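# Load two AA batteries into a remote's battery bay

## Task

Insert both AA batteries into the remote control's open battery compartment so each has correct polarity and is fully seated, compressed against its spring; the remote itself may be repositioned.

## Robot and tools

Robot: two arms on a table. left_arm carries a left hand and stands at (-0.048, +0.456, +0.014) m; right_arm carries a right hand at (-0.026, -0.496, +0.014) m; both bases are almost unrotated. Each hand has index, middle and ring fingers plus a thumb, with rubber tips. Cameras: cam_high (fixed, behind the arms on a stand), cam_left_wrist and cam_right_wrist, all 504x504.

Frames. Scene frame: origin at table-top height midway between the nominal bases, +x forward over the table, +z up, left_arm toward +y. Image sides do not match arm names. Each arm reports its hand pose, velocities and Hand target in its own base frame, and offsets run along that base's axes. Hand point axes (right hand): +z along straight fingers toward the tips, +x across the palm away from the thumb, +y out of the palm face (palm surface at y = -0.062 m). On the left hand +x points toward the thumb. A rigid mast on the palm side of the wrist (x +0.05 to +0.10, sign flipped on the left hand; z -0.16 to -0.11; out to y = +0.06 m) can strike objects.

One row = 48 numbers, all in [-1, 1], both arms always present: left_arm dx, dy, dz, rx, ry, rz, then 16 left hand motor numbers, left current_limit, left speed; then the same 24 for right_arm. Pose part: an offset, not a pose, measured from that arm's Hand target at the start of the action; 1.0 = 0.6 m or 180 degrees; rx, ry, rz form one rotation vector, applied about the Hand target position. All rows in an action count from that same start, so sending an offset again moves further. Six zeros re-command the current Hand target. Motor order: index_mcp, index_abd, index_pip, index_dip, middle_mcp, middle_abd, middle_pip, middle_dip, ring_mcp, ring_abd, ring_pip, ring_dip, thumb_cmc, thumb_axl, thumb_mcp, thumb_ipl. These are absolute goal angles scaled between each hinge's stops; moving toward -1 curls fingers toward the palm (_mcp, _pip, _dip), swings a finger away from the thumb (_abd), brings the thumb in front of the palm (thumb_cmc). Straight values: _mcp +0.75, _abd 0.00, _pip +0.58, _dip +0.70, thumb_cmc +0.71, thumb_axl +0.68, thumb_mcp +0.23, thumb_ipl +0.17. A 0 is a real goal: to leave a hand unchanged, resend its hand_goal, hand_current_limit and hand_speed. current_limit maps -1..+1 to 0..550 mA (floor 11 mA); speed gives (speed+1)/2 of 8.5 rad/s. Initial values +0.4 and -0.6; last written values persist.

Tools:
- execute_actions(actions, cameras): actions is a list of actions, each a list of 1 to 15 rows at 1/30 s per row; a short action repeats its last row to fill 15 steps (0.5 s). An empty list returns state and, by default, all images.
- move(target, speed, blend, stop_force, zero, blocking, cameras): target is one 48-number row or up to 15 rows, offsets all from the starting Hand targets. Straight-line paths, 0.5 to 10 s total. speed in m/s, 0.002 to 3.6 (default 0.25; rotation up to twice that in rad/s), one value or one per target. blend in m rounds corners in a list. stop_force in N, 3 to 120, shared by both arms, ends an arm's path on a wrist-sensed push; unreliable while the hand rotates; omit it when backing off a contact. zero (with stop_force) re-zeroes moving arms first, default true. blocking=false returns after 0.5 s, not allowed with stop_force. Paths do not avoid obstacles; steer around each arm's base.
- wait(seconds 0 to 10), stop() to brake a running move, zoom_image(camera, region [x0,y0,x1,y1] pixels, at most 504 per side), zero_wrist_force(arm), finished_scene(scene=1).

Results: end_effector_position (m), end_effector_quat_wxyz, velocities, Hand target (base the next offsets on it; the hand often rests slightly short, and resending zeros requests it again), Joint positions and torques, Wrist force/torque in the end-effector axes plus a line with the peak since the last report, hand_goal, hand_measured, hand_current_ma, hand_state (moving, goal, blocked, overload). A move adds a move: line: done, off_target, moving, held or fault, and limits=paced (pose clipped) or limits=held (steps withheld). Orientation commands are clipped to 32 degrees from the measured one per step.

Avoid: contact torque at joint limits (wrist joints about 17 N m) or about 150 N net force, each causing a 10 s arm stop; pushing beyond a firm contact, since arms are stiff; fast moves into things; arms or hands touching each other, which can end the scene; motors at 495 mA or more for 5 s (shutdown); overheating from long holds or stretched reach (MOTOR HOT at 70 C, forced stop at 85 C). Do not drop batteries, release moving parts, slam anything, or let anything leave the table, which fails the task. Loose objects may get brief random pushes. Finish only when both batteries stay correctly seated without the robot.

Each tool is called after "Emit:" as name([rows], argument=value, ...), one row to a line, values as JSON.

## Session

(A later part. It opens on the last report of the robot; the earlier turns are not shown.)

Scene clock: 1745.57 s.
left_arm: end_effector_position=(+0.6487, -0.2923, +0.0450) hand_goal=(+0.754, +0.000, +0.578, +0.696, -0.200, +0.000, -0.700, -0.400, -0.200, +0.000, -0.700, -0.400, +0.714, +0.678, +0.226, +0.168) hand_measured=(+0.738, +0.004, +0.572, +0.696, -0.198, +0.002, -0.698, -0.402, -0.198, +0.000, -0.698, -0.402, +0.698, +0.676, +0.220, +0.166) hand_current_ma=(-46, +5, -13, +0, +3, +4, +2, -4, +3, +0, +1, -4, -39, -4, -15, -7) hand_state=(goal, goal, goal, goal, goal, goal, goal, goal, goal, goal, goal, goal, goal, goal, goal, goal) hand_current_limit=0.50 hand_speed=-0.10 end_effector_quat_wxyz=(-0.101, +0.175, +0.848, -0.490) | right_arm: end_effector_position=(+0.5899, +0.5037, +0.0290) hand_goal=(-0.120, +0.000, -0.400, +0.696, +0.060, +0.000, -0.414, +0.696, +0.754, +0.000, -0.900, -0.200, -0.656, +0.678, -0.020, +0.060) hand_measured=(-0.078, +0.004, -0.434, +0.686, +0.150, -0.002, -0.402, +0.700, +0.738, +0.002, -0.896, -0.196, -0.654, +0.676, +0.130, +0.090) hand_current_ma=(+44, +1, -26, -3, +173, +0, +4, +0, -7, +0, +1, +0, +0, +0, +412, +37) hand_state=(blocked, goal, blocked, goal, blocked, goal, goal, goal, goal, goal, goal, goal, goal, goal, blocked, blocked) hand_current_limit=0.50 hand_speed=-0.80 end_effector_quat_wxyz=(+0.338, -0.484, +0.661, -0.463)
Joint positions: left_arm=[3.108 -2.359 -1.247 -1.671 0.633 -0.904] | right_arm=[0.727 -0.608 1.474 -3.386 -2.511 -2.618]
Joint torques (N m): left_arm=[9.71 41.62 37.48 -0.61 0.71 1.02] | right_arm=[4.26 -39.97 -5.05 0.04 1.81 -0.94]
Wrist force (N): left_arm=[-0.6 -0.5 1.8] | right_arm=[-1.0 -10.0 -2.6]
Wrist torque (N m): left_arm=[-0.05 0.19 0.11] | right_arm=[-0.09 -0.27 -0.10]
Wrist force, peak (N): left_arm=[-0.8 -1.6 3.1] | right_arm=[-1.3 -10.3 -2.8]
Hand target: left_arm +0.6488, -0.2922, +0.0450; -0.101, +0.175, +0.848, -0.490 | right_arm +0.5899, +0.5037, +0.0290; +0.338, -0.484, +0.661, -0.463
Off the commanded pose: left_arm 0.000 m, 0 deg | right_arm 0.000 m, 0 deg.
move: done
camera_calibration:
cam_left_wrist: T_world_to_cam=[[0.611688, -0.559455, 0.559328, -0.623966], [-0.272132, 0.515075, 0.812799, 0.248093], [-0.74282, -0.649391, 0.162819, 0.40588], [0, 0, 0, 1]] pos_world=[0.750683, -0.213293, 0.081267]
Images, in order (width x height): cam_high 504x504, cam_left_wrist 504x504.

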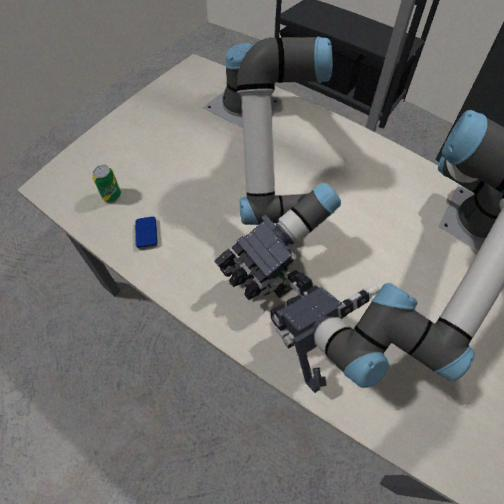

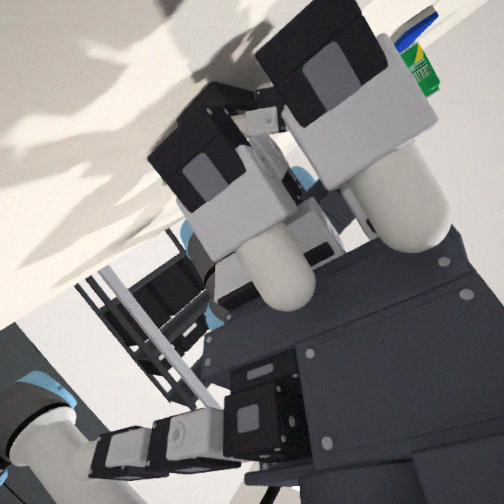

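Emit:
move([
  [0,0,-0.05,0,0,0,0.72,0,0.577,0.696,-0.2,0,-0.7,-0.4,-0.2,0,-0.7,-0.4,0.714,0.678,0.226,0.168,0.7,-0.1,0,0,0,0,0,0,-0.12,0,-0.40,0.696,0.06,0,-0.415,0.696,0.754,0,-0.9,-0.2,-0.657,0.678,-0.02,0.059,0.5,-0.8],
], cameras=["cam_high"], speed=0.02, stop_force=10)

Emit:
zoom_image(camera="cam_high", region=[240, 250, 320, 330])

Scene clock: 1753.23 s.
left_arm: end_effector_position=(+0.6488, -0.2922, +0.0149) hand_goal=(+0.720, +0.000, +0.578, +0.696, -0.200, +0.000, -0.700, -0.400, -0.200, +0.000, -0.700, -0.400, +0.714, +0.678, +0.226, +0.168) hand_measured=(+0.748, +0.004, +0.598, +0.706, -0.198, +0.002, -0.698, -0.402, -0.198, +0.000, -0.698, -0.402, +0.698, +0.676, +0.220, +0.166) hand_current_ma=(+90, +5, +51, +22, +3, +4, +2, -4, +3, +0, +1, -4, -39, -4, -15, -7) hand_state=(blocked, goal, goal, goal, goal, goal, goal, goal, goal, goal, goal, goal, goal, goal, goal, goal) hand_current_limit=0.70 hand_speed=-0.10 end_effector_quat_wxyz=(-0.101, +0.175, +0.848, -0.490) | right_arm: end_effector_position=(+0.5899, +0.5037, +0.0290) hand_goal=(-0.120, +0.000, -0.400, +0.696, +0.060, +0.000, -0.414, +0.696, +0.754, +0.000, -0.900, -0.200, -0.656, +0.678, -0.020, +0.060) hand_measured=(-0.078, +0.004, -0.434, +0.686, +0.150, -0.002, -0.402, +0.700, +0.738, +0.002, -0.896, -0.196, -0.654, +0.676, +0.130, +0.090) hand_current_ma=(+44, +1, -26, -3, +173, +0, +4, +0, -7, +0, +1, +0, +0, +0, +412, +37) hand_state=(blocked, goal, blocked, goal, blocked, goal, goal, goal, goal, goal, goal, goal, goal, goal, blocked, blocked) hand_current_limit=0.50 hand_speed=-0.80 end_effector_quat_wxyz=(+0.338, -0.484, +0.661, -0.463)
Joint positions: left_arm=[3.109 -2.394 -1.267 -1.615 0.633 -0.904] | right_arm=[0.727 -0.608 1.474 -3.386 -2.511 -2.618]
Joint torques (N m): left_arm=[6.7 59.24 33.55 -0.3 0.39 -1.12] | right_arm=[5.15 -39.8 -5.09 0.12 1.67 -0.87]
Wrist force (N): left_arm=[-0.3 -2.8 0.1] | right_arm=[-1.2 -10.0 -2.5]
Wrist torque (N m): left_arm=[0.23 0.28 0.09] | right_arm=[-0.11 -0.23 -0.13]
Wrist force, peak (N): left_arm=[-0.4 -3.4 -0.7] | right_arm=[-1.1 -10.6 -2.4]
Hand target: left_arm +0.6488, -0.2922, +0.0150; -0.101, +0.175, +0.848, -0.490 | right_arm +0.5899, +0.5037, +0.0290; +0.338, -0.484, +0.661, -0.463
Off the commanded pose: left_arm 0.000 m, 0 deg | right_arm 0.000 m, 0 deg.
move: done
Images, in order (width x height): cam_high 504x504.

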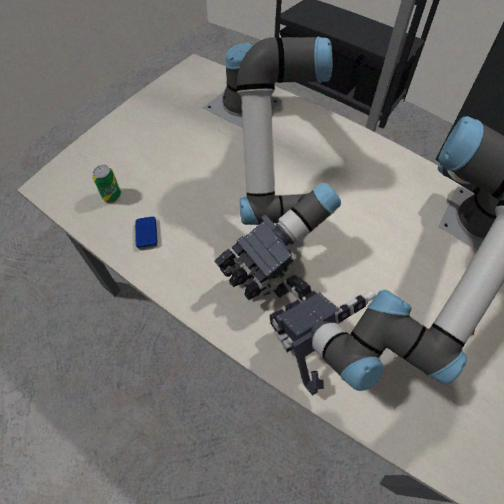

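Scaled by 6.300.

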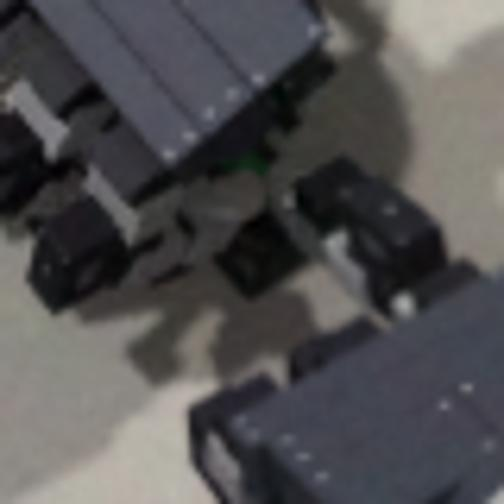

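Emit:
move([
  [0,0,-0.025,0,0,0,0.60,0,0.52,0.65,-0.2,0,-0.7,-0.4,-0.2,0,-0.7,-0.4,0.714,0.678,0.226,0.168,0.7,-0.6,0,0,0,0,0,0,-0.12,0,-0.40,0.696,0.06,0,-0.415,0.696,0.754,0,-0.9,-0.2,-0.657,0.678,-0.02,0.059,0.5,-0.8],
], cameras=["cam_high"], speed=0.02)

Emit:
zoom_image(camera="cam_high", region=[240, 250, 320, 330])

Scene clock: 1761.30 s.
left_arm: end_effector_position=(+0.6488, -0.2922, -0.0002) hand_goal=(+0.600, +0.000, +0.520, +0.650, -0.200, +0.000, -0.700, -0.400, -0.200, +0.000, -0.700, -0.400, +0.714, +0.678, +0.226, +0.168) hand_measured=(+0.772, +0.022, +0.592, +0.696, -0.198, +0.002, -0.698, -0.402, -0.198, +0.000, -0.698, -0.402, +0.698, +0.676, +0.220, +0.166) hand_current_ma=(+467, +48, +258, +148, +3, +4, +2, -4, +3, +0, +1, -4, -39, -4, -15, -7) hand_state=(blocked, blocked, blocked, blocked, goal, goal, goal, goal, goal, goal, goal, goal, goal, goal, goal, goal) hand_current_limit=0.70 hand_speed=-0.60 end_effector_quat_wxyz=(-0.101, +0.175, +0.848, -0.490) | right_arm: end_effector_position=(+0.5899, +0.5037, +0.0290) hand_goal=(-0.120, +0.000, -0.400, +0.696, +0.060, +0.000, -0.414, +0.696, +0.754, +0.000, -0.900, -0.200, -0.656, +0.678, -0.020, +0.060) hand_measured=(-0.098, -0.020, -0.388, +0.700, +0.150, -0.008, -0.402, +0.700, +0.738, +0.002, -0.896, -0.196, -0.654, +0.678, +0.128, +0.090) hand_current_ma=(+13, -8, +4, +1, +173, -2, +4, +0, -7, +0, +1, +0, +0, +0, +412, +37) hand_state=(blocked, goal, goal, goal, blocked, goal, goal, goal, goal, goal, goal, goal, goal, goal, blocked, blocked) hand_current_limit=0.50 hand_speed=-0.80 end_effector_quat_wxyz=(+0.338, -0.484, +0.661, -0.463)
Joint positions: left_arm=[3.109 -2.413 -1.276 -1.588 0.633 -0.904] | right_arm=[0.727 -0.608 1.474 -3.386 -2.511 -2.618]
Joint torques (N m): left_arm=[3.19 51.88 5.71 -0.28 -0.36 1.09] | right_arm=[5.69 -40.54 -7.19 -0.6 0.53 -0.76]
Wrist force (N): left_arm=[0.1 -8.2 -13.0] | right_arm=[3.1 -7.3 -4.4]
Wrist torque (N m): left_arm=[1.56 0.60 0.02] | right_arm=[0.05 -0.45 -0.36]
Wrist force, peak (N): left_arm=[-0.3 -8.1 -14.3] | right_arm=[-1.0 -10.2 -2.8]
Hand target: left_arm +0.6488, -0.2922, +0.0000; -0.101, +0.175, +0.848, -0.490 | right_arm +0.5899, +0.5037, +0.0290; +0.338, -0.484, +0.661, -0.463
Off the commanded pose: left_arm 0.000 m, 0 deg | right_arm 0.000 m, 0 deg.
move: done
Images, in order (width x height): cam_high 504x504.

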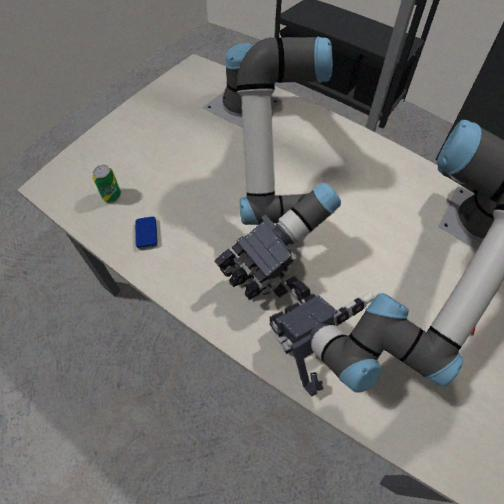

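Scaled by 6.300.

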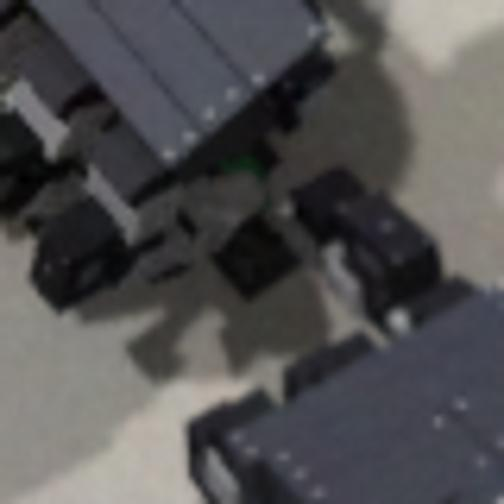

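Emit:
move([
  [0,0,0.06,0,0,0,0.754,0,0.577,0.696,-0.2,0,-0.7,-0.4,-0.2,0,-0.7,-0.4,0.714,0.678,0.226,0.168,0.5,-0.6,0,0,0,0,0,0,-0.12,0,-0.40,0.696,0.06,0,-0.415,0.696,0.754,0,-0.9,-0.2,-0.657,0.678,-0.02,0.059,0.5,-0.8],
  [0.031,0.213,0.075,0,0,0,0.754,0,0.577,0.696,1.0,0,0.58,0.7,1.0,0,0.58,0.7,0.714,0.678,0.226,0.168,0.5,-0.1,0,0,0,0,0,0,-0.12,0,-0.40,0.696,0.06,0,-0.415,0.696,0.754,0,-0.9,-0.2,-0.657,0.678,-0.02,0.059,0.5,-0.8],
], cameras=["cam_high","cam_left_wrist"], speed=0.15)

Emit:
zoom_image(camera="cam_left_wrist", region=[220, 60, 380, 220])

Emit:
zoom_image(camera="cam_high", region=[240, 250, 310, 320])

Scene clock: 1770.00 s.
left_arm: end_effector_position=(+0.6674, -0.1644, +0.0450) hand_goal=(+0.754, +0.000, +0.578, +0.696, +1.000, +0.000, +0.580, +0.700, +1.000, +0.000, +0.580, +0.700, +0.714, +0.678, +0.226, +0.168) hand_measured=(+0.748, +0.004, +0.578, +0.698, +0.982, +0.002, +0.572, +0.696, +0.980, +0.000, +0.572, +0.698, +0.700, +0.676, +0.220, +0.166) hand_current_ma=(-14, +5, +0, +4, -53, +3, -19, -5, -61, +0, -15, -5, -38, -4, -14, -7) hand_state=(goal, goal, goal, goal, goal, goal, goal, goal, blocked, goal, goal, goal, goal, goal, goal, goal) hand_current_limit=0.50 hand_speed=-0.10 end_effector_quat_wxyz=(-0.101, +0.175, +0.848, -0.490) | right_arm: end_effector_position=(+0.5899, +0.5037, +0.0290) hand_goal=(-0.120, +0.000, -0.400, +0.696, +0.060, +0.000, -0.414, +0.696, +0.754, +0.000, -0.900, -0.200, -0.656, +0.678, -0.020, +0.060) hand_measured=(-0.118, -0.004, -0.392, +0.700, +0.150, -0.008, -0.402, +0.700, +0.738, +0.002, -0.896, -0.196, -0.654, +0.678, +0.128, +0.090) hand_current_ma=(+0, +0, +2, +0, +173, -2, +4, +0, -7, +0, +1, +0, +0, +0, +412, +37) hand_state=(goal, goal, goal, goal, blocked, goal, goal, goal, goal, goal, goal, goal, goal, goal, blocked, blocked) hand_current_limit=0.50 hand_speed=-0.80 end_effector_quat_wxyz=(+0.338, -0.484, +0.661, -0.463)
Joint positions: left_arm=[3.28 -2.373 -1.183 -1.889 0.737 -0.688] | right_arm=[0.727 -0.608 1.474 -3.386 -2.511 -2.618]
Joint torques (N m): left_arm=[-11.74 58.97 6.26 -0.48 -2.14 1.13] | right_arm=[5.85 -39.46 -23.98 -2.52 -0.62 -0.78]
Wrist force (N): left_arm=[-0.6 -0.3 2.2] | right_arm=[0.6 -7.4 -5.1]
Wrist torque (N m): left_arm=[-0.19 0.21 0.02] | right_arm=[0.04 -0.35 -0.29]
Wrist force, peak (N): left_arm=[-0.1 -8.2 -13.1] | right_arm=[3.3 -8.3 -4.3]
Hand target: left_arm +0.6674, -0.1644, +0.0450; -0.101, +0.175, +0.848, -0.490 | right_arm +0.5899, +0.5037, +0.0290; +0.338, -0.484, +0.661, -0.463
Off the commanded pose: left_arm 0.000 m, 0 deg | right_arm 0.000 m, 0 deg.
move: done
camera_calibration:
cam_left_wrist: T_world_to_cam=[[0.611732, -0.559412, 0.559323, -0.563886], [-0.272256, 0.514974, 0.812821, 0.187497], [-0.742739, -0.649507, 0.162723, 0.502854], [0, 0, 0, 1]] pos_world=[0.769483, -0.0853933, 0.0811668]
Images, in order (width x height): cam_high 504x504, cam_left_wrist 504x504.

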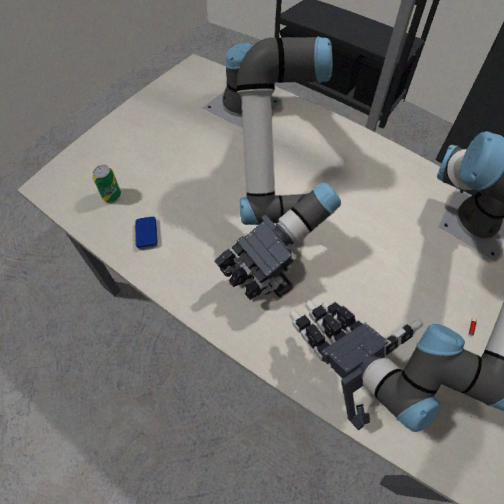

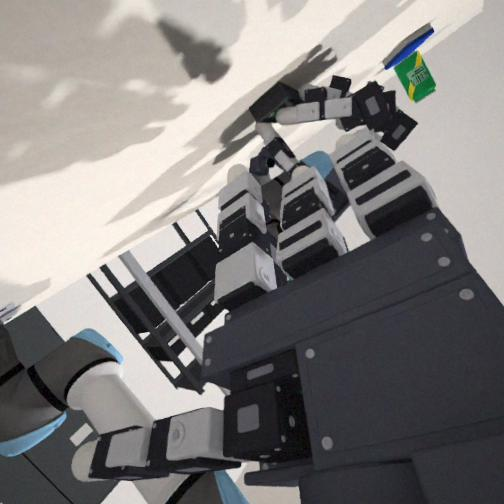

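Scaled by 3.150.

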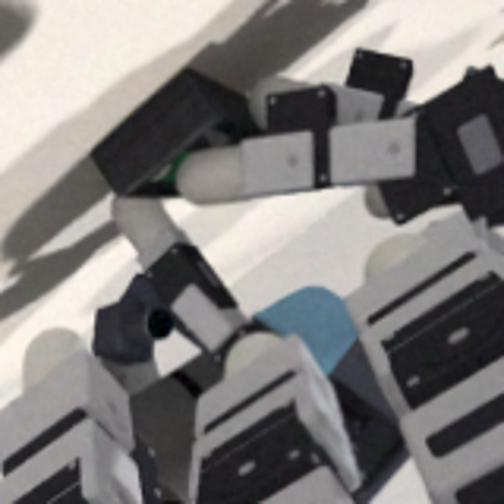

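Scaled by 7.200.

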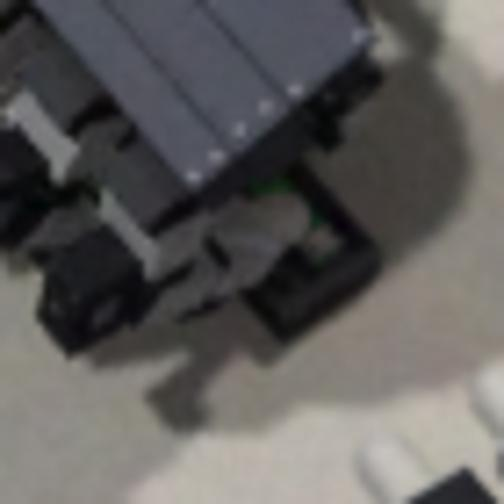

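Emit:
move([
  [0,0,0,0,0,0,0.754,0,0.577,0.696,1.0,0,0.58,0.7,1.0,0,0.58,0.7,0.714,0.678,0.226,0.168,0.5,-0.1,0,0,0,0,0,0,0.084,0,-0.70,0.696,0.12,0,-0.415,0.696,0.754,0,-0.9,-0.2,-0.657,0.678,0.1,0.059,0.5,-0.6],
  [0,0,0,0,0,0,0.754,0,0.577,0.696,1.0,0,0.58,0.7,1.0,0,0.58,0.7,0.714,0.678,0.226,0.168,0.5,-0.1,0,0,0,0,0,0,0.28,0,-0.6,0.696,0.28,0,-0.415,0.696,0.754,0,-0.9,-0.2,-0.657,0.678,0.281,0.059,0.5,-0.6],
  [0,0,0,0,0,0,0.754,0,0.577,0.696,1.0,0,0.58,0.7,1.0,0,0.58,0.7,0.714,0.678,0.226,0.168,0.5,-0.1,0,0,0.05167,0,0,0,0.28,0,-0.6,0.696,0.28,0,-0.415,0.696,0.754,0,-0.9,-0.2,-0.657,0.678,0.281,0.059,0.5,-0.6],
], cameras=["cam_high","cam_left_wrist"], speed=0.1)

Emit:
zoom_image(camera="cam_left_wrist", region=[220, 60, 380, 220])

Emit:
zoom_image(camera="cam_high", region=[240, 250, 310, 320])

Scene clock: 1777.27 s.
left_arm: end_effector_position=(+0.6674, -0.1644, +0.0450) hand_goal=(+0.754, +0.000, +0.578, +0.696, +1.000, +0.000, +0.580, +0.700, +1.000, +0.000, +0.580, +0.700, +0.714, +0.678, +0.226, +0.168) hand_measured=(+0.748, +0.004, +0.578, +0.698, +0.982, +0.002, +0.572, +0.696, +0.980, +0.000, +0.572, +0.698, +0.700, +0.676, +0.220, +0.166) hand_current_ma=(-14, +5, +0, +4, -53, +3, -19, -5, -61, +0, -15, -5, -38, -4, -14, -7) hand_state=(goal, goal, goal, goal, goal, goal, goal, goal, blocked, goal, goal, goal, goal, goal, goal, goal) hand_current_limit=0.50 hand_speed=-0.10 end_effector_quat_wxyz=(-0.101, +0.175, +0.848, -0.490) | right_arm: end_effector_position=(+0.5899, +0.5037, +0.0601) hand_goal=(+0.280, +0.000, -0.600, +0.696, +0.280, +0.000, -0.414, +0.696, +0.754, +0.000, -0.900, -0.200, -0.656, +0.678, +0.282, +0.060) hand_measured=(+0.272, -0.004, -0.602, +0.694, +0.270, -0.004, -0.410, +0.700, +0.738, +0.002, -0.896, -0.196, -0.654, +0.678, +0.276, +0.062) hand_current_ma=(-2, +0, +0, +0, -3, +0, +1, +0, -7, +0, +1, +0, +0, +0, -2, +0) hand_state=(goal, goal, goal, goal, goal, goal, goal, goal, goal, goal, goal, goal, goal, goal, goal, goal) hand_current_limit=0.50 hand_speed=-0.60 end_effector_quat_wxyz=(+0.338, -0.484, +0.661, -0.463) end_effector_velocity=(-0.001, +0.001, -0.002) end_effector_angular_velocity=(+0.003, -0.002, +0.001)
Joint positions: left_arm=[3.28 -2.373 -1.183 -1.889 0.737 -0.688] | right_arm=[0.727 -0.663 1.482 -3.339 -2.511 -2.618]
Joint velocities: left_arm=[within noise] | right_arm=[0.002 0.005 0 -0.006 0 0.002]
Joint torques (N m): left_arm=[-11.58 42.57 9.2 -0.38 0.31 1.27] | right_arm=[5.05 -40.57 -14.63 -4.27 1.33 1.57]
Wrist force (N): left_arm=[-0.5 -0.3 2.5] | right_arm=[-0.6 -1.5 -2.0]
Wrist torque (N m): left_arm=[-0.22 0.21 0.03] | right_arm=[0.33 -0.27 -0.17]
Wrist force, peak (N): left_arm=[-0.8 -0.2 2.6] | right_arm=[0.6 -7.6 -5.3]
Hand target: left_arm +0.6674, -0.1644, +0.0450; -0.101, +0.175, +0.848, -0.490 | right_arm +0.5899, +0.5037, +0.0600; +0.338, -0.484, +0.661, -0.463
Off the commanded pose: left_arm 0.000 m, 0 deg | right_arm 0.000 m, 0 deg.
move: done
camera_calibration:
cam_left_wrist: T_world_to_cam=[[0.611649, -0.559486, 0.55934, -0.563768], [-0.272278, 0.514953, 0.812828, 0.187485], [-0.742799, -0.649461, 0.162635, 0.502837], [0, 0, 0, 1]] pos_world=[0.769383, -0.0853933, 0.0811667]
Images, in order (width x height): cam_high 504x504, cam_left_wrist 504x504.

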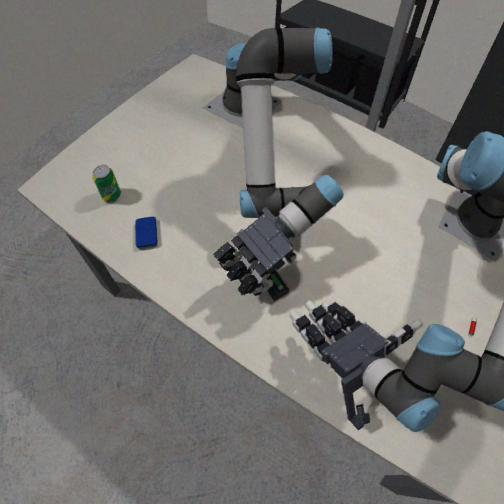

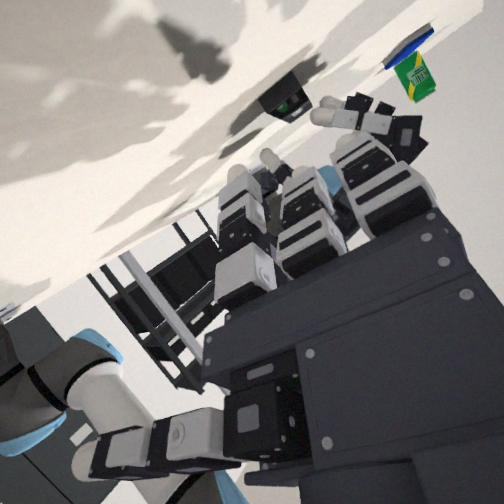

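Scaled by 3.150.

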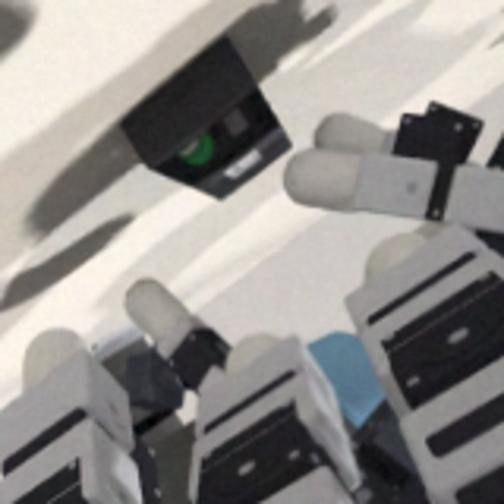

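Scaled by 7.200.

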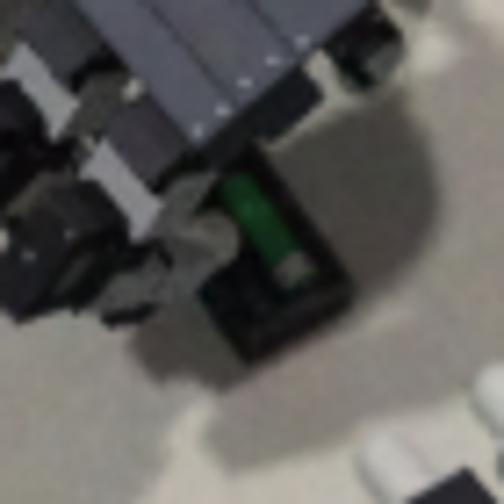

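Emit:
move([
  [0,0,0.17,0,0,0,0.754,0,0.577,0.696,1.0,0,0.58,0.7,1.0,0,0.58,0.7,0.714,0.678,0.226,0.168,0.5,-0.1,0,0,0.1,0,0,0,0.274,0,-0.664,0.696,0.274,0,-0.664,0.696,0.754,0,-0.9,-0.2,-0.657,0.678,0.562,-0.265,0.5,-0.5],
  [-0.4908,0.3903,0.125,-0.0556,0.0078,0.171,0.307,-0.1,-0.515,0.696,0.307,0.1,-0.515,0.696,0.754,0,-0.9,-0.2,-0.657,0.678,0.112,0.168,0.4,-0.3,-0.0627,-0.2073,0.1667,0,0,0,0.274,0,-0.664,0.696,0.274,0,-0.664,0.696,0.754,0,-0.9,-0.2,-0.657,0.678,0.562,-0.265,0.5,-0.5],
], cameras=["cam_high","cam_left_wrist","cam_right_wrist"], speed=0.3, blend=0.05)

Emit:
zoom_image(camera="cam_high", region=[220, 220, 310, 310])

Emit:
zoom_image(camera="cam_left_wrist", region=[100, 0, 400, 300])

Scene clock: 1802.37 s.
left_arm: end_effector_position=(+0.3730, +0.0698, +0.1200) hand_goal=(+0.308, -0.100, -0.514, +0.696, +0.308, +0.100, -0.514, +0.696, +0.754, +0.000, -0.900, -0.200, -0.656, +0.678, +0.112, +0.168) hand_measured=(+0.306, -0.096, -0.510, +0.698, +0.306, +0.096, -0.508, +0.696, +0.746, +0.000, -0.894, -0.198, -0.654, +0.676, +0.114, +0.166) hand_current_ma=(-6, +6, +9, +4, -5, -5, +12, +1, -18, +0, +10, +5, +5, -4, +2, -6) hand_state=(goal, goal, goal, goal, goal, goal, goal, goal, goal, goal, goal, goal, goal, goal, goal, goal) hand_current_limit=0.40 hand_speed=-0.30 end_effector_quat_wxyz=(+0.038, -0.054, +0.817, -0.572) | right_arm: end_effector_position=(+0.5523, +0.3794, +0.1600) hand_goal=(+0.274, +0.000, -0.664, +0.696, +0.274, +0.000, -0.664, +0.696, +0.754, +0.000, -0.900, -0.200, -0.656, +0.678, +0.562, -0.264) hand_measured=(+0.272, -0.004, -0.658, +0.694, +0.270, -0.004, -0.658, +0.700, +0.738, +0.002, -0.896, -0.196, -0.654, +0.678, +0.554, -0.262) hand_current_ma=(+0, +0, +1, +0, -1, +0, +1, +0, -7, +0, +1, +0, +0, +0, -3, +0) hand_state=(goal, goal, goal, goal, goal, goal, goal, goal, goal, goal, goal, goal, goal, goal, goal, goal) hand_current_limit=0.50 hand_speed=-0.50 end_effector_quat_wxyz=(+0.338, -0.484, +0.661, -0.463)
Joint positions: left_arm=[4.048 -1.709 -2.017 -2.077 0.835 -0.335] | right_arm=[0.602 -1.017 1.852 -3.44 -2.407 -2.727]
Joint torques (N m): left_arm=[9.12 12.58 29.57 -1.17 0.73 0.93] | right_arm=[7.93 -29 -17.29 -0.25 -3.25 1.42]
Wrist force (N): left_arm=[-0.8 -0.7 2.3] | right_arm=[-1.6 -0.4 -1.8]
Wrist torque (N m): left_arm=[-0.18 0.23 -0.08] | right_arm=[0.51 -0.09 -0.15]
Wrist force, peak (N): left_arm=[-0.6 2.5 3.7] | right_arm=[-1.1 -1.6 -2.5]
Hand target: left_arm +0.3730, +0.0698, +0.1200; +0.038, -0.054, +0.817, -0.572 | right_arm +0.5523, +0.3794, +0.1600; +0.338, -0.484, +0.661, -0.463
Off the commanded pose: left_arm 0.000 m, 0 deg | right_arm 0.000 m, 0 deg.
move: done
camera_calibration:
cam_left_wrist: T_world_to_cam=[[0.799018, -0.0662999, 0.597641, -0.403569], [-0.515309, 0.436705, 0.737391, 0.0309065], [-0.309882, -0.897158, 0.31477, 0.261559], [0, 0, 0, 1]] pos_world=[0.419438, 0.194406, 0.136068]
cam_right_wrist: T_world_to_cam=[[-0.00211615, 0.807754, -0.589515, -0.180823], [-0.370435, 0.546944, 0.750753, -0.175642], [0.928856, 0.219966, 0.298063, -0.517794], [0, 0, 0, 1]] pos_world=[0.415509, 0.356024, 0.179601]

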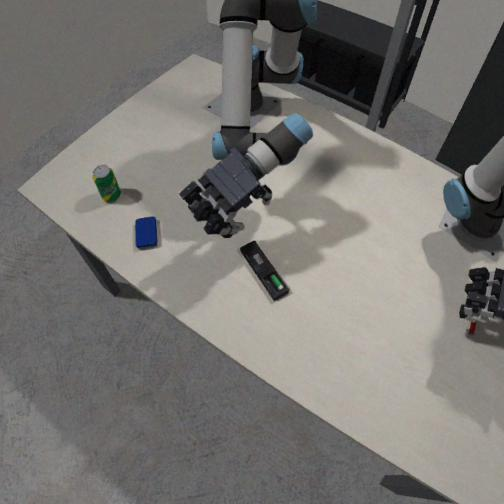

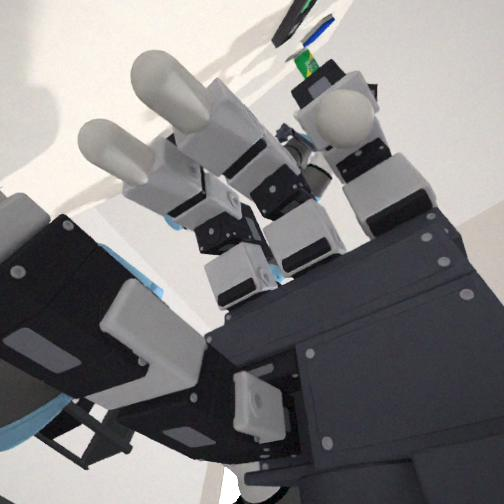

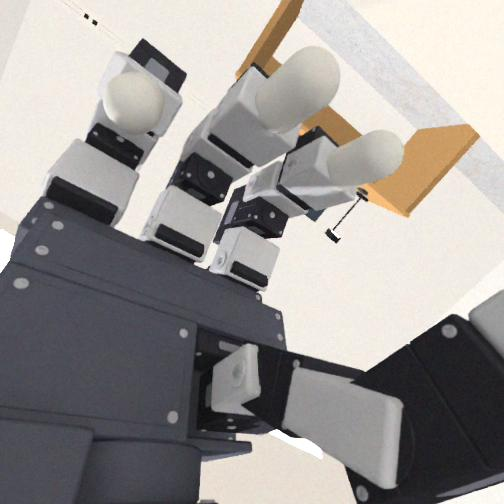

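Scaled by 5.600.

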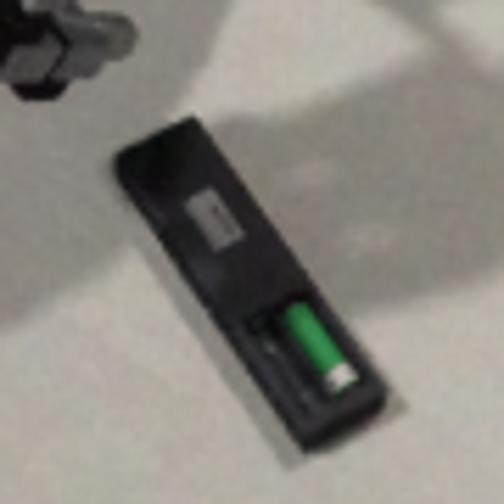

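Scaled by 1.680.

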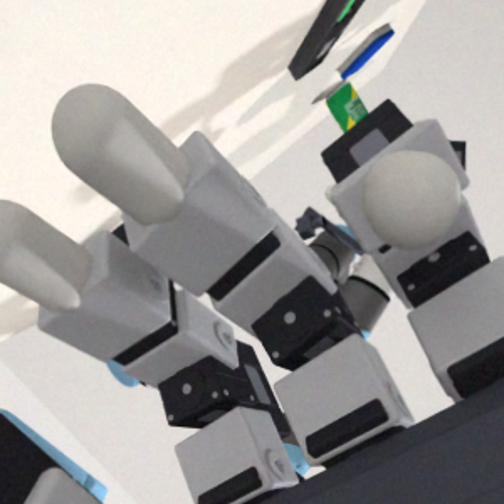

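Emit:
zoom_image(camera="cam_high", region=[236, 236, 300, 300])

Emit:
zoom_image(camera="cam_high", region=[440, 290, 504, 354])

Scaled by 7.875.

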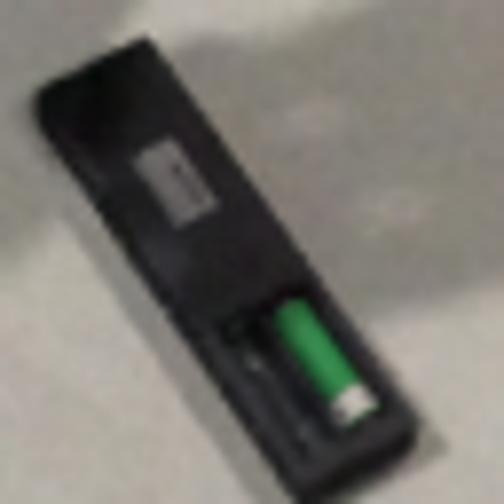

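Scaled by 7.875.

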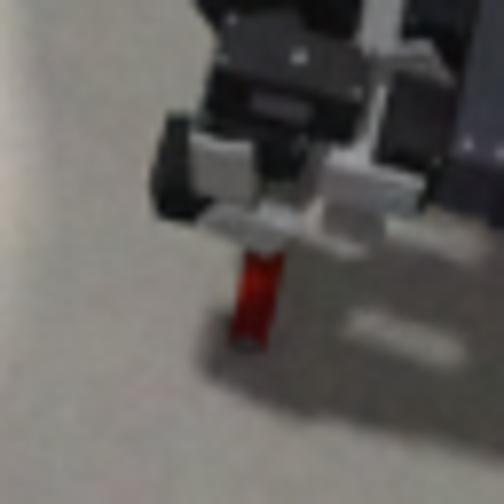

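Emit:
move(target=[0,0,-0.163,0,0,0,0.307,-0.1,-0.515,0.696,0.307,0.1,-0.515,0.696,0.754,0,-0.9,-0.2,-0.657,0.678,0.112,0.168,0.4,-0.3,0,0,0,0,0,0,0.274,0,-0.664,0.696,0.274,0,-0.664,0.696,0.754,0,-0.9,-0.2,-0.657,0.678,0.562,-0.265,0.5,-0.5], cameras=["cam_high","cam_left_wrist"], speed=0.05, stop_force=5)

Emit:
zoom_image(camera="cam_high", region=[440, 290, 504, 354])

Emit:
zoom_image(camera="cam_left_wrist", region=[50, 0, 250, 200])

Scene clock: 1824.87 s.
left_arm: end_effector_position=(+0.3730, +0.0698, +0.0222) hand_goal=(+0.308, -0.100, -0.514, +0.696, +0.308, +0.100, -0.514, +0.696, +0.754, +0.000, -0.900, -0.200, -0.656, +0.678, +0.112, +0.168) hand_measured=(+0.306, -0.096, -0.510, +0.698, +0.306, +0.096, -0.508, +0.696, +0.746, +0.000, -0.896, -0.198, -0.654, +0.676, +0.112, +0.166) hand_current_ma=(-5, +6, +9, +4, -5, -5, +12, +1, -18, +0, +10, +5, +5, -4, +2, -6) hand_state=(goal, goal, goal, goal, goal, goal, goal, goal, goal, goal, goal, goal, goal, goal, goal, goal) hand_current_limit=0.40 hand_speed=-0.30 end_effector_quat_wxyz=(+0.038, -0.054, +0.817, -0.572) | right_arm: end_effector_position=(+0.5523, +0.3794, +0.1600) hand_goal=(+0.274, +0.000, -0.664, +0.696, +0.274, +0.000, -0.664, +0.696, +0.754, +0.000, -0.900, -0.200, -0.656, +0.678, +0.562, -0.264) hand_measured=(+0.272, -0.004, -0.658, +0.694, +0.270, -0.004, -0.658, +0.700, +0.738, +0.002, -0.896, -0.196, -0.654, +0.678, +0.554, -0.262) hand_current_ma=(+0, +0, +1, +0, -1, +0, +1, +0, -7, +0, +1, +0, +0, +0, -3, +0) hand_state=(goal, goal, goal, goal, goal, goal, goal, goal, goal, goal, goal, goal, goal, goal, goal, goal) hand_current_limit=0.50 hand_speed=-0.50 end_effector_quat_wxyz=(+0.338, -0.484, +0.661, -0.463)
Joint positions: left_arm=[4.049 -1.883 -2.121 -1.799 0.835 -0.335] | right_arm=[0.602 -1.017 1.852 -3.44 -2.407 -2.727]
Joint torques (N m): left_arm=[-10.08 35.56 29.87 1.2 -2.21 -0.63] | right_arm=[7.94 -27.88 -9.01 -0.47 -3.05 0.97]
Wrist force (N): left_arm=[-0.7 -0.9 2.3] | right_arm=[-1.1 -0.7 -1.9]
Wrist torque (N m): left_arm=[-0.21 0.23 -0.06] | right_arm=[0.48 -0.15 -0.12]
Wrist force, peak (N): left_arm=[0.2 -1.2 2.9] | right_arm=[-1.4 -1.0 -2.2]
Hand target: left_arm +0.3730, +0.0698, +0.0222; +0.038, -0.054, +0.817, -0.572 | right_arm +0.5523, +0.3794, +0.1600; +0.338, -0.484, +0.661, -0.463
Off the commanded pose: left_arm 0.000 m, 0 deg | right_arm 0.000 m, 0 deg.
move: done
camera_calibration:
cam_left_wrist: T_world_to_cam=[[0.798977, -0.0662665, 0.5977, -0.345112], [-0.515372, 0.436711, 0.737343, 0.103051], [-0.309883, -0.897158, 0.31477, 0.292344], [0, 0, 0, 1]] pos_world=[0.419438, 0.194406, 0.0382685]
Images, in order (width x height): cam_high 504x504, cam_left_wrist 504x504.

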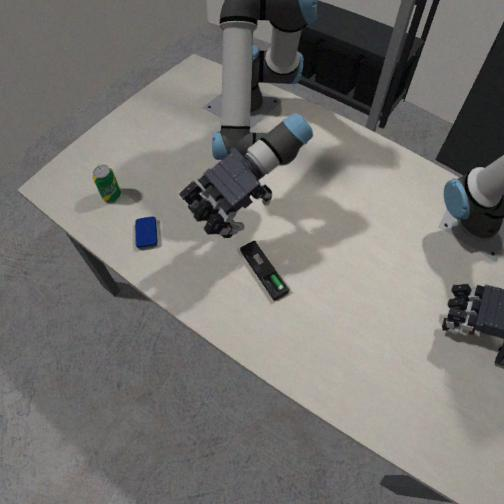

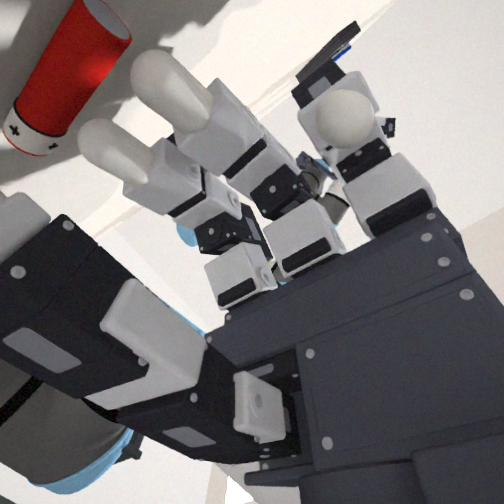

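Scaled by 7.875.

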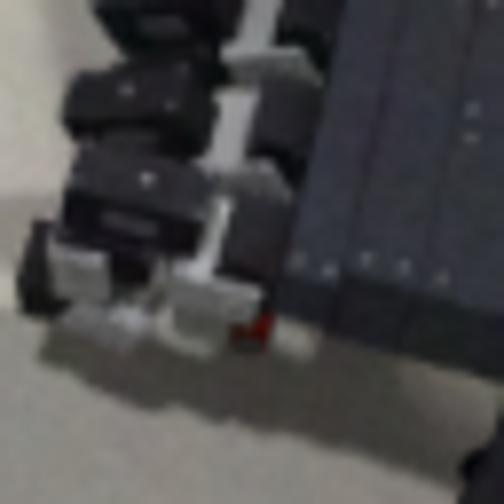

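Scaled by 2.520.

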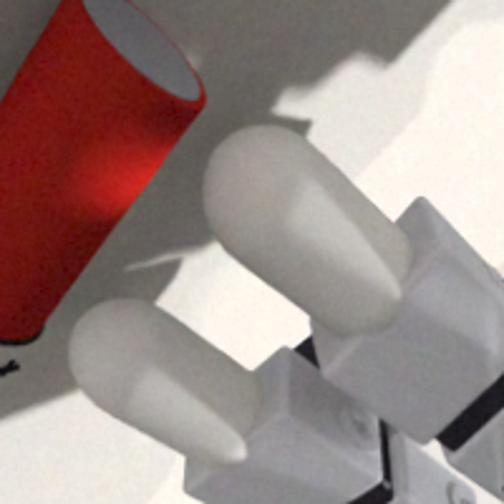

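Emit:
zoom_image(camera="cam_left_wrist", region=[0, 0, 160, 160])

Scaled by 3.150.

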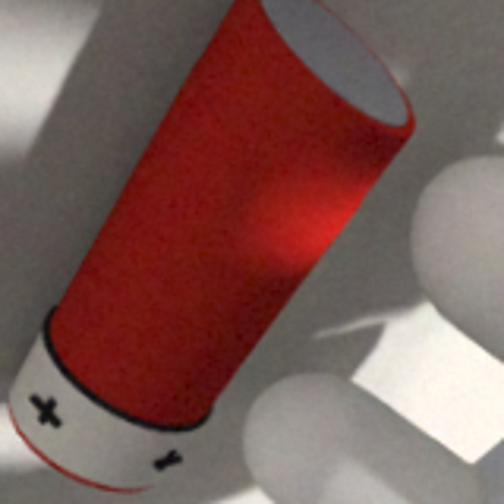

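Emit:
move(target=[0.0215,0.0028,0,0,0,0,0.307,-0.1,-0.515,0.696,0.307,0.1,-0.515,0.696,0.754,0,-0.9,-0.2,-0.657,0.678,0.112,0.168,0.4,-0.3,0,0,0,0,0,0,0.274,0,-0.664,0.696,0.274,0,-0.664,0.696,0.754,0,-0.9,-0.2,-0.657,0.678,0.562,-0.265,0.5,-0.5], cameras=["cam_high","cam_left_wrist"], speed=0.05, stop_force=5)

Emit:
zoom_image(camera="cam_high", region=[440, 290, 504, 354])

Emit:
zoom_image(camera="cam_left_wrist", region=[0, 0, 200, 200])

Scene clock: 1898.23 s.
left_arm: end_effector_position=(+0.3859, +0.0714, +0.0222) hand_goal=(+0.308, -0.100, -0.514, +0.696, +0.308, +0.100, -0.514, +0.696, +0.754, +0.000, -0.900, -0.200, -0.656, +0.678, +0.112, +0.168) hand_measured=(+0.306, -0.096, -0.510, +0.698, +0.306, +0.096, -0.508, +0.696, +0.746, +0.000, -0.896, -0.198, -0.654, +0.676, +0.112, +0.166) hand_current_ma=(-5, +6, +9, +4, -5, -5, +12, +1, -18, +0, +9, +5, +5, -4, +2, -6) hand_state=(goal, goal, goal, goal, goal, goal, goal, goal, goal, goal, goal, goal, goal, goal, goal, goal) hand_current_limit=0.40 hand_speed=-0.30 end_effector_quat_wxyz=(+0.038, -0.054, +0.817, -0.572) | right_arm: end_effector_position=(+0.5523, +0.3794, +0.1600) hand_goal=(+0.274, +0.000, -0.664, +0.696, +0.274, +0.000, -0.664, +0.696, +0.754, +0.000, -0.900, -0.200, -0.656, +0.678, +0.562, -0.264) hand_measured=(+0.272, -0.004, -0.658, +0.694, +0.270, -0.004, -0.658, +0.700, +0.738, +0.002, -0.896, -0.196, -0.654, +0.678, +0.554, -0.262) hand_current_ma=(+0, +0, +1, +0, -1, +0, +1, +0, -7, +0, +1, +0, +0, +0, -3, +0) hand_state=(goal, goal, goal, goal, goal, goal, goal, goal, goal, goal, goal, goal, goal, goal, goal, goal) hand_current_limit=0.50 hand_speed=-0.50 end_effector_quat_wxyz=(+0.338, -0.484, +0.661, -0.463)
Joint positions: left_arm=[4.028 -1.904 -2.091 -1.8 0.817 -0.348] | right_arm=[0.602 -1.017 1.852 -3.44 -2.407 -2.727]
Joint torques (N m): left_arm=[9.74 37.89 0.62 -0.25 0.63 1.01] | right_arm=[8.75 -28.85 -8.83 -0.64 -2.98 0.78]
Wrist force (N): left_arm=[-0.8 -1.0 2.5] | right_arm=[-1.3 -0.3 -2.2]
Wrist torque (N m): left_arm=[-0.24 0.26 -0.01] | right_arm=[0.55 -0.13 -0.12]
Wrist force, peak (N): left_arm=[-0.8 -0.9 2.6] | right_arm=[-1.4 -0.3 -2.3]
Hand target: left_arm +0.3859, +0.0714, +0.0222; +0.038, -0.054, +0.817, -0.572 | right_arm +0.5523, +0.3794, +0.1600; +0.338, -0.484, +0.661, -0.463
Off the commanded pose: left_arm 0.000 m, 0 deg | right_arm 0.000 m, 0 deg.
move: done
camera_calibration:
cam_left_wrist: T_world_to_cam=[[0.799018, -0.0662999, 0.597641, -0.355315], [-0.515309, 0.436705, 0.737391, 0.108928], [-0.309882, -0.897158, 0.31477, 0.297866], [0, 0, 0, 1]] pos_world=[0.432338, 0.196106, 0.0382683]
Images, in order (width x height): cam_high 504x504, cam_left_wrist 504x504.

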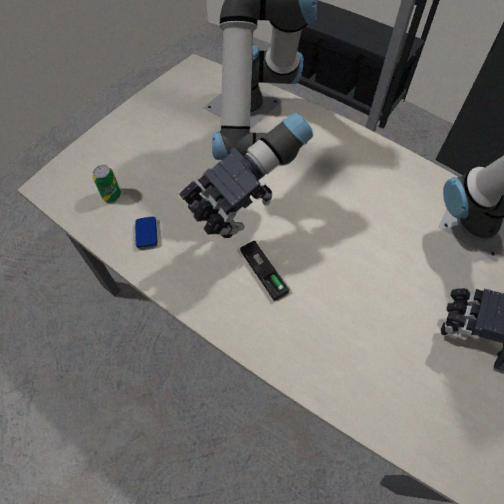

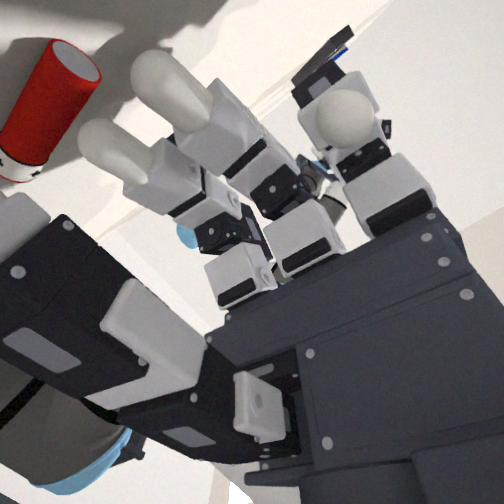

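Scaled by 7.875.

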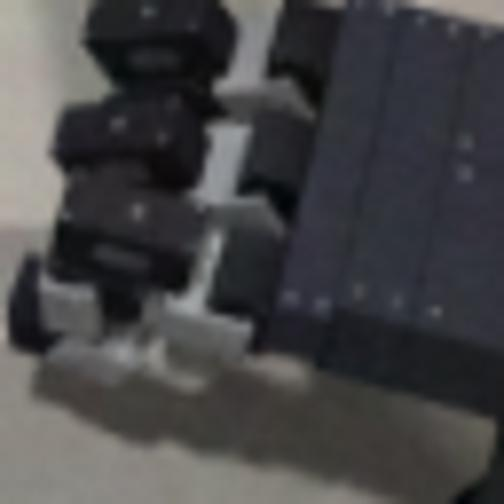

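Scaled by 2.520.

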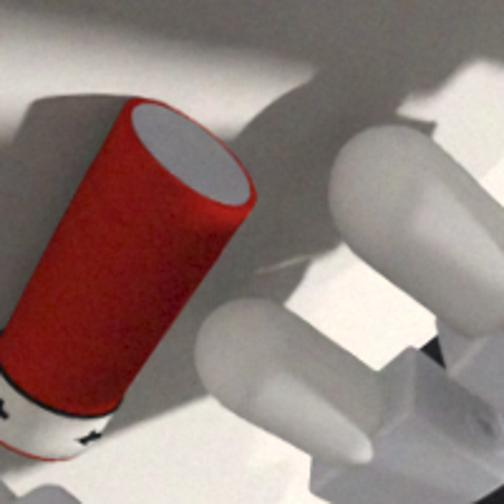

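Emit:
move([
  [-0.0092,-0.006,0,0,0,0,0.307,-0.1,-0.515,0.696,0.307,0.1,-0.515,0.696,0.754,0,-0.9,-0.2,-0.657,0.678,0.112,0.168,0.4,-0.3,0,0,0,0,0,0,0.274,0,-0.664,0.696,0.274,0,-0.664,0.696,0.754,0,-0.9,-0.2,-0.657,0.678,0.562,-0.265,0.5,-0.5],
  [-0.0092,-0.006,0,0,0,0,0.16,-0.16,-0.43,0.696,0.16,0.21,-0.43,0.696,0.754,0,-0.9,-0.2,-0.657,0.678,0.05,0.168,0.4,-0.6,0,0,0,0,0,0,0.274,0,-0.664,0.696,0.274,0,-0.664,0.696,0.754,0,-0.9,-0.2,-0.657,0.678,0.562,-0.265,0.5,-0.5],
  [-0.0092,-0.006,0,0,0,0,0.065,-0.16,-0.385,0.696,0.065,0.21,-0.385,0.696,0.754,0,-0.9,-0.2,-0.657,0.678,-0.035,0.168,0.2,-0.8,0,0,0,0,0,0,0.274,0,-0.664,0.696,0.274,0,-0.664,0.696,0.754,0,-0.9,-0.2,-0.657,0.678,0.562,-0.265,0.5,-0.5],
], cameras=["cam_high","cam_left_wrist"], speed=0.05)

Emit:
zoom_image(camera="cam_left_wrist", region=[0, 0, 200, 200])

Scene clock: 1911.70 s.
left_arm: end_effector_position=(+0.3803, +0.0678, +0.0222) hand_goal=(+0.066, -0.160, -0.384, +0.696, +0.066, +0.210, -0.384, +0.696, +0.754, +0.000, -0.900, -0.200, -0.656, +0.678, -0.034, +0.168) hand_measured=(+0.068, -0.134, -0.396, +0.698, +0.066, +0.182, -0.390, +0.696, +0.746, +0.000, -0.896, -0.198, -0.654, +0.676, -0.032, +0.166) hand_current_ma=(+3, +64, -30, +3, -1, -71, -11, +1, -18, +0, +9, +5, +5, -4, +7, -5) hand_state=(goal, blocked, goal, goal, goal, blocked, goal, goal, goal, goal, goal, goal, goal, goal, goal, goal) hand_current_limit=0.20 hand_speed=-0.80 end_effector_quat_wxyz=(+0.038, -0.054, +0.817, -0.572) | right_arm: end_effector_position=(+0.5523, +0.3794, +0.1600) hand_goal=(+0.274, +0.000, -0.664, +0.696, +0.274, +0.000, -0.664, +0.696, +0.754, +0.000, -0.900, -0.200, -0.656, +0.678, +0.562, -0.264) hand_measured=(+0.272, -0.004, -0.658, +0.694, +0.270, -0.004, -0.658, +0.700, +0.738, +0.002, -0.896, -0.196, -0.654, +0.678, +0.554, -0.262) hand_current_ma=(+0, +0, +1, +0, -1, +0, +1, +0, -7, +0, +1, +0, +0, +0, -3, +0) hand_state=(goal, goal, goal, goal, goal, goal, goal, goal, goal, goal, goal, goal, goal, goal, goal, goal) hand_current_limit=0.50 hand_speed=-0.50 end_effector_quat_wxyz=(+0.338, -0.484, +0.661, -0.463)
Joint positions: left_arm=[4.032 -1.892 -2.109 -1.796 0.821 -0.345] | right_arm=[0.602 -1.017 1.852 -3.44 -2.407 -2.727]
Joint torques (N m): left_arm=[-10.68 16.98 29.49 -1.07 -1.48 -1.14] | right_arm=[8.3 -28.76 -8.29 -0.8 -2.96 0.7]
Wrist force (N): left_arm=[-0.8 -0.6 2.3] | right_arm=[-1.6 -0.5 -2.3]
Wrist torque (N m): left_arm=[-0.16 0.25 -0.01] | right_arm=[0.54 -0.09 -0.15]
Wrist force, peak (N): left_arm=[-0.9 -0.9 2.6] | right_arm=[-1.6 -0.5 -2.3]
Hand target: left_arm +0.3803, +0.0678, +0.0222; +0.038, -0.054, +0.817, -0.572 | right_arm +0.5523, +0.3794, +0.1600; +0.338, -0.484, +0.661, -0.463
Off the commanded pose: left_arm 0.000 m, 0 deg | right_arm 0.000 m, 0 deg.
move: done
camera_calibration:
cam_left_wrist: T_world_to_cam=[[0.798977, -0.0662665, 0.5977, -0.35107], [-0.515372, 0.436711, 0.737343, 0.107642], [-0.309883, -0.897158, 0.31477, 0.292902], [0, 0, 0, 1]] pos_world=[0.426738, 0.192506, 0.0382685]
Images, in order (width x height): cam_high 504x504, cam_left_wrist 504x504.

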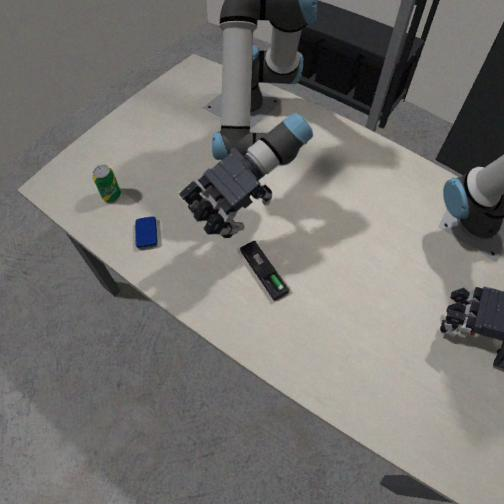

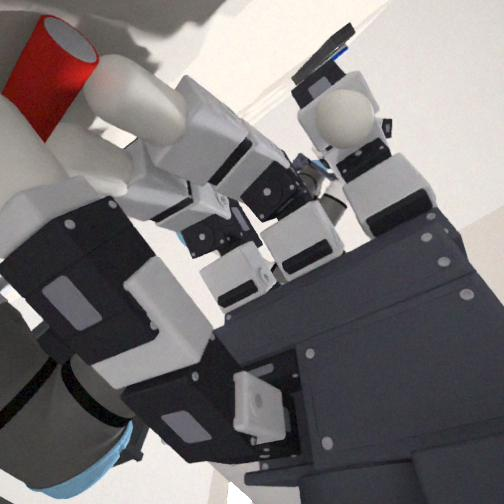

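Scaled by 2.520.

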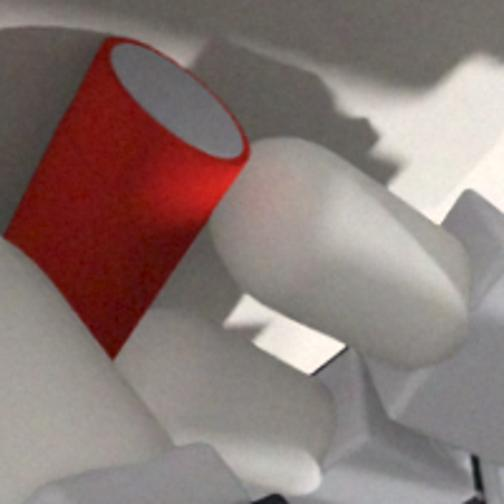

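Emit:
move([
  [0,0,0,0,0,0,-0.06,-0.16,-0.37,0.696,-0.06,0.21,-0.37,0.696,0.754,0,-0.9,-0.2,-0.657,0.678,-0.16,0.168,0.2,-0.8,0,0,0,0,0,0,0.274,0,-0.664,0.696,0.274,0,-0.664,0.696,0.754,0,-0.9,-0.2,-0.657,0.678,0.562,-0.265,0.5,-0.5],
], cameras=["cam_high","cam_left_wrist"], speed=0.05)

Emit:
zoom_image(camera="cam_left_wrist", region=[0, 0, 200, 200])

Scene clock: 1917.27 s.
left_arm: end_effector_position=(+0.3803, +0.0678, +0.0222) hand_goal=(-0.060, -0.160, -0.370, +0.696, -0.060, +0.210, -0.370, +0.696, +0.754, +0.000, -0.900, -0.200, -0.656, +0.678, -0.160, +0.168) hand_measured=(-0.002, -0.128, -0.368, +0.698, -0.006, +0.176, -0.358, +0.700, +0.746, +0.000, -0.896, -0.198, -0.656, +0.676, -0.056, +0.194) hand_current_ma=(+212, +83, +5, +3, +196, -86, +27, +6, -18, +0, +9, +5, +1, -2, +330, +107) hand_state=(blocked, blocked, goal, goal, blocked, blocked, goal, goal, goal, goal, goal, goal, goal, goal, blocked, blocked) hand_current_limit=0.20 hand_speed=-0.80 end_effector_quat_wxyz=(+0.038, -0.054, +0.817, -0.572) | right_arm: end_effector_position=(+0.5523, +0.3794, +0.1600) hand_goal=(+0.274, +0.000, -0.664, +0.696, +0.274, +0.000, -0.664, +0.696, +0.754, +0.000, -0.900, -0.200, -0.656, +0.678, +0.562, -0.264) hand_measured=(+0.272, -0.004, -0.658, +0.694, +0.270, -0.004, -0.658, +0.700, +0.738, +0.002, -0.896, -0.196, -0.654, +0.678, +0.554, -0.262) hand_current_ma=(+0, +0, +1, +0, -1, +0, +1, +0, -7, +0, +1, +0, +0, +0, -3, +0) hand_state=(goal, goal, goal, goal, goal, goal, goal, goal, goal, goal, goal, goal, goal, goal, goal, goal) hand_current_limit=0.50 hand_speed=-0.50 end_effector_quat_wxyz=(+0.338, -0.484, +0.661, -0.463)
Joint positions: left_arm=[4.032 -1.892 -2.109 -1.796 0.821 -0.345] | right_arm=[0.602 -1.017 1.852 -3.44 -2.407 -2.727]
Joint torques (N m): left_arm=[-10.24 17 28.62 -0.87 -1.36 -1.31] | right_arm=[7.43 -28.95 -8.82 -0.87 -2.81 0.36]
Wrist force (N): left_arm=[-0.8 -1.3 2.5] | right_arm=[-1.1 -0.2 -2.0]
Wrist torque (N m): left_arm=[-0.19 0.26 -0.02] | right_arm=[0.55 -0.15 -0.11]
Wrist force, peak (N): left_arm=[-0.5 -3.0 2.9] | right_arm=[-1.4 -0.4 -2.3]
Hand target: left_arm +0.3803, +0.0678, +0.0222; +0.038, -0.054, +0.817, -0.572 | right_arm +0.5523, +0.3794, +0.1600; +0.338, -0.484, +0.661, -0.463
Off the commanded pose: left_arm 0.000 m, 0 deg | right_arm 0.000 m, 0 deg.
move: done
camera_calibration:
cam_left_wrist: T_world_to_cam=[[0.799018, -0.0662999, 0.597641, -0.351079], [-0.515309, 0.436705, 0.737391, 0.107615], [-0.309882, -0.897158, 0.31477, 0.292901], [0, 0, 0, 1]] pos_world=[0.426738, 0.192506, 0.0382683]
Images, in order (width x height): cam_high 504x504, cam_left_wrist 504x504.

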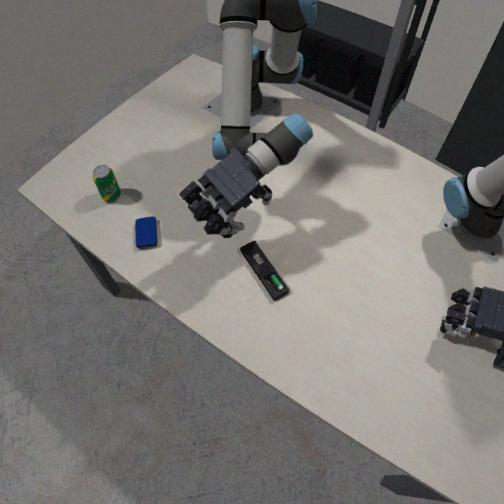

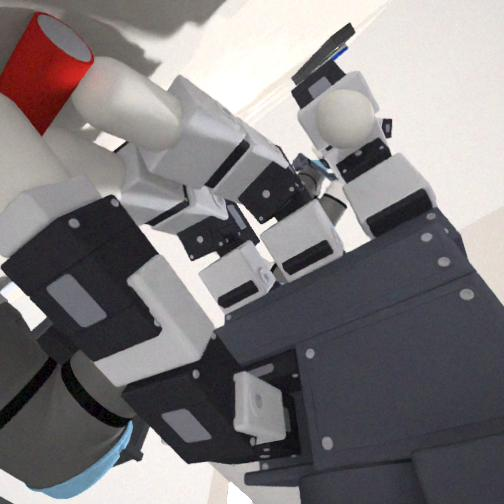

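Scaled by 2.520.

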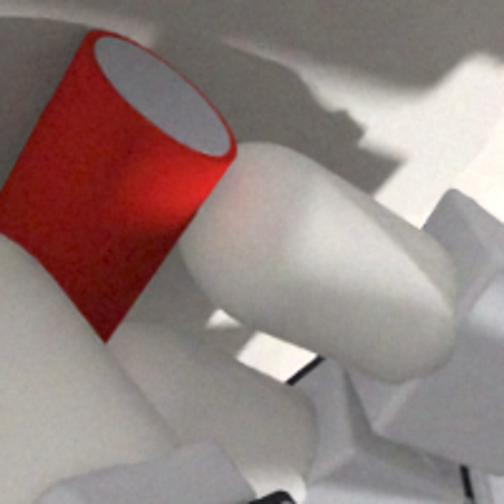

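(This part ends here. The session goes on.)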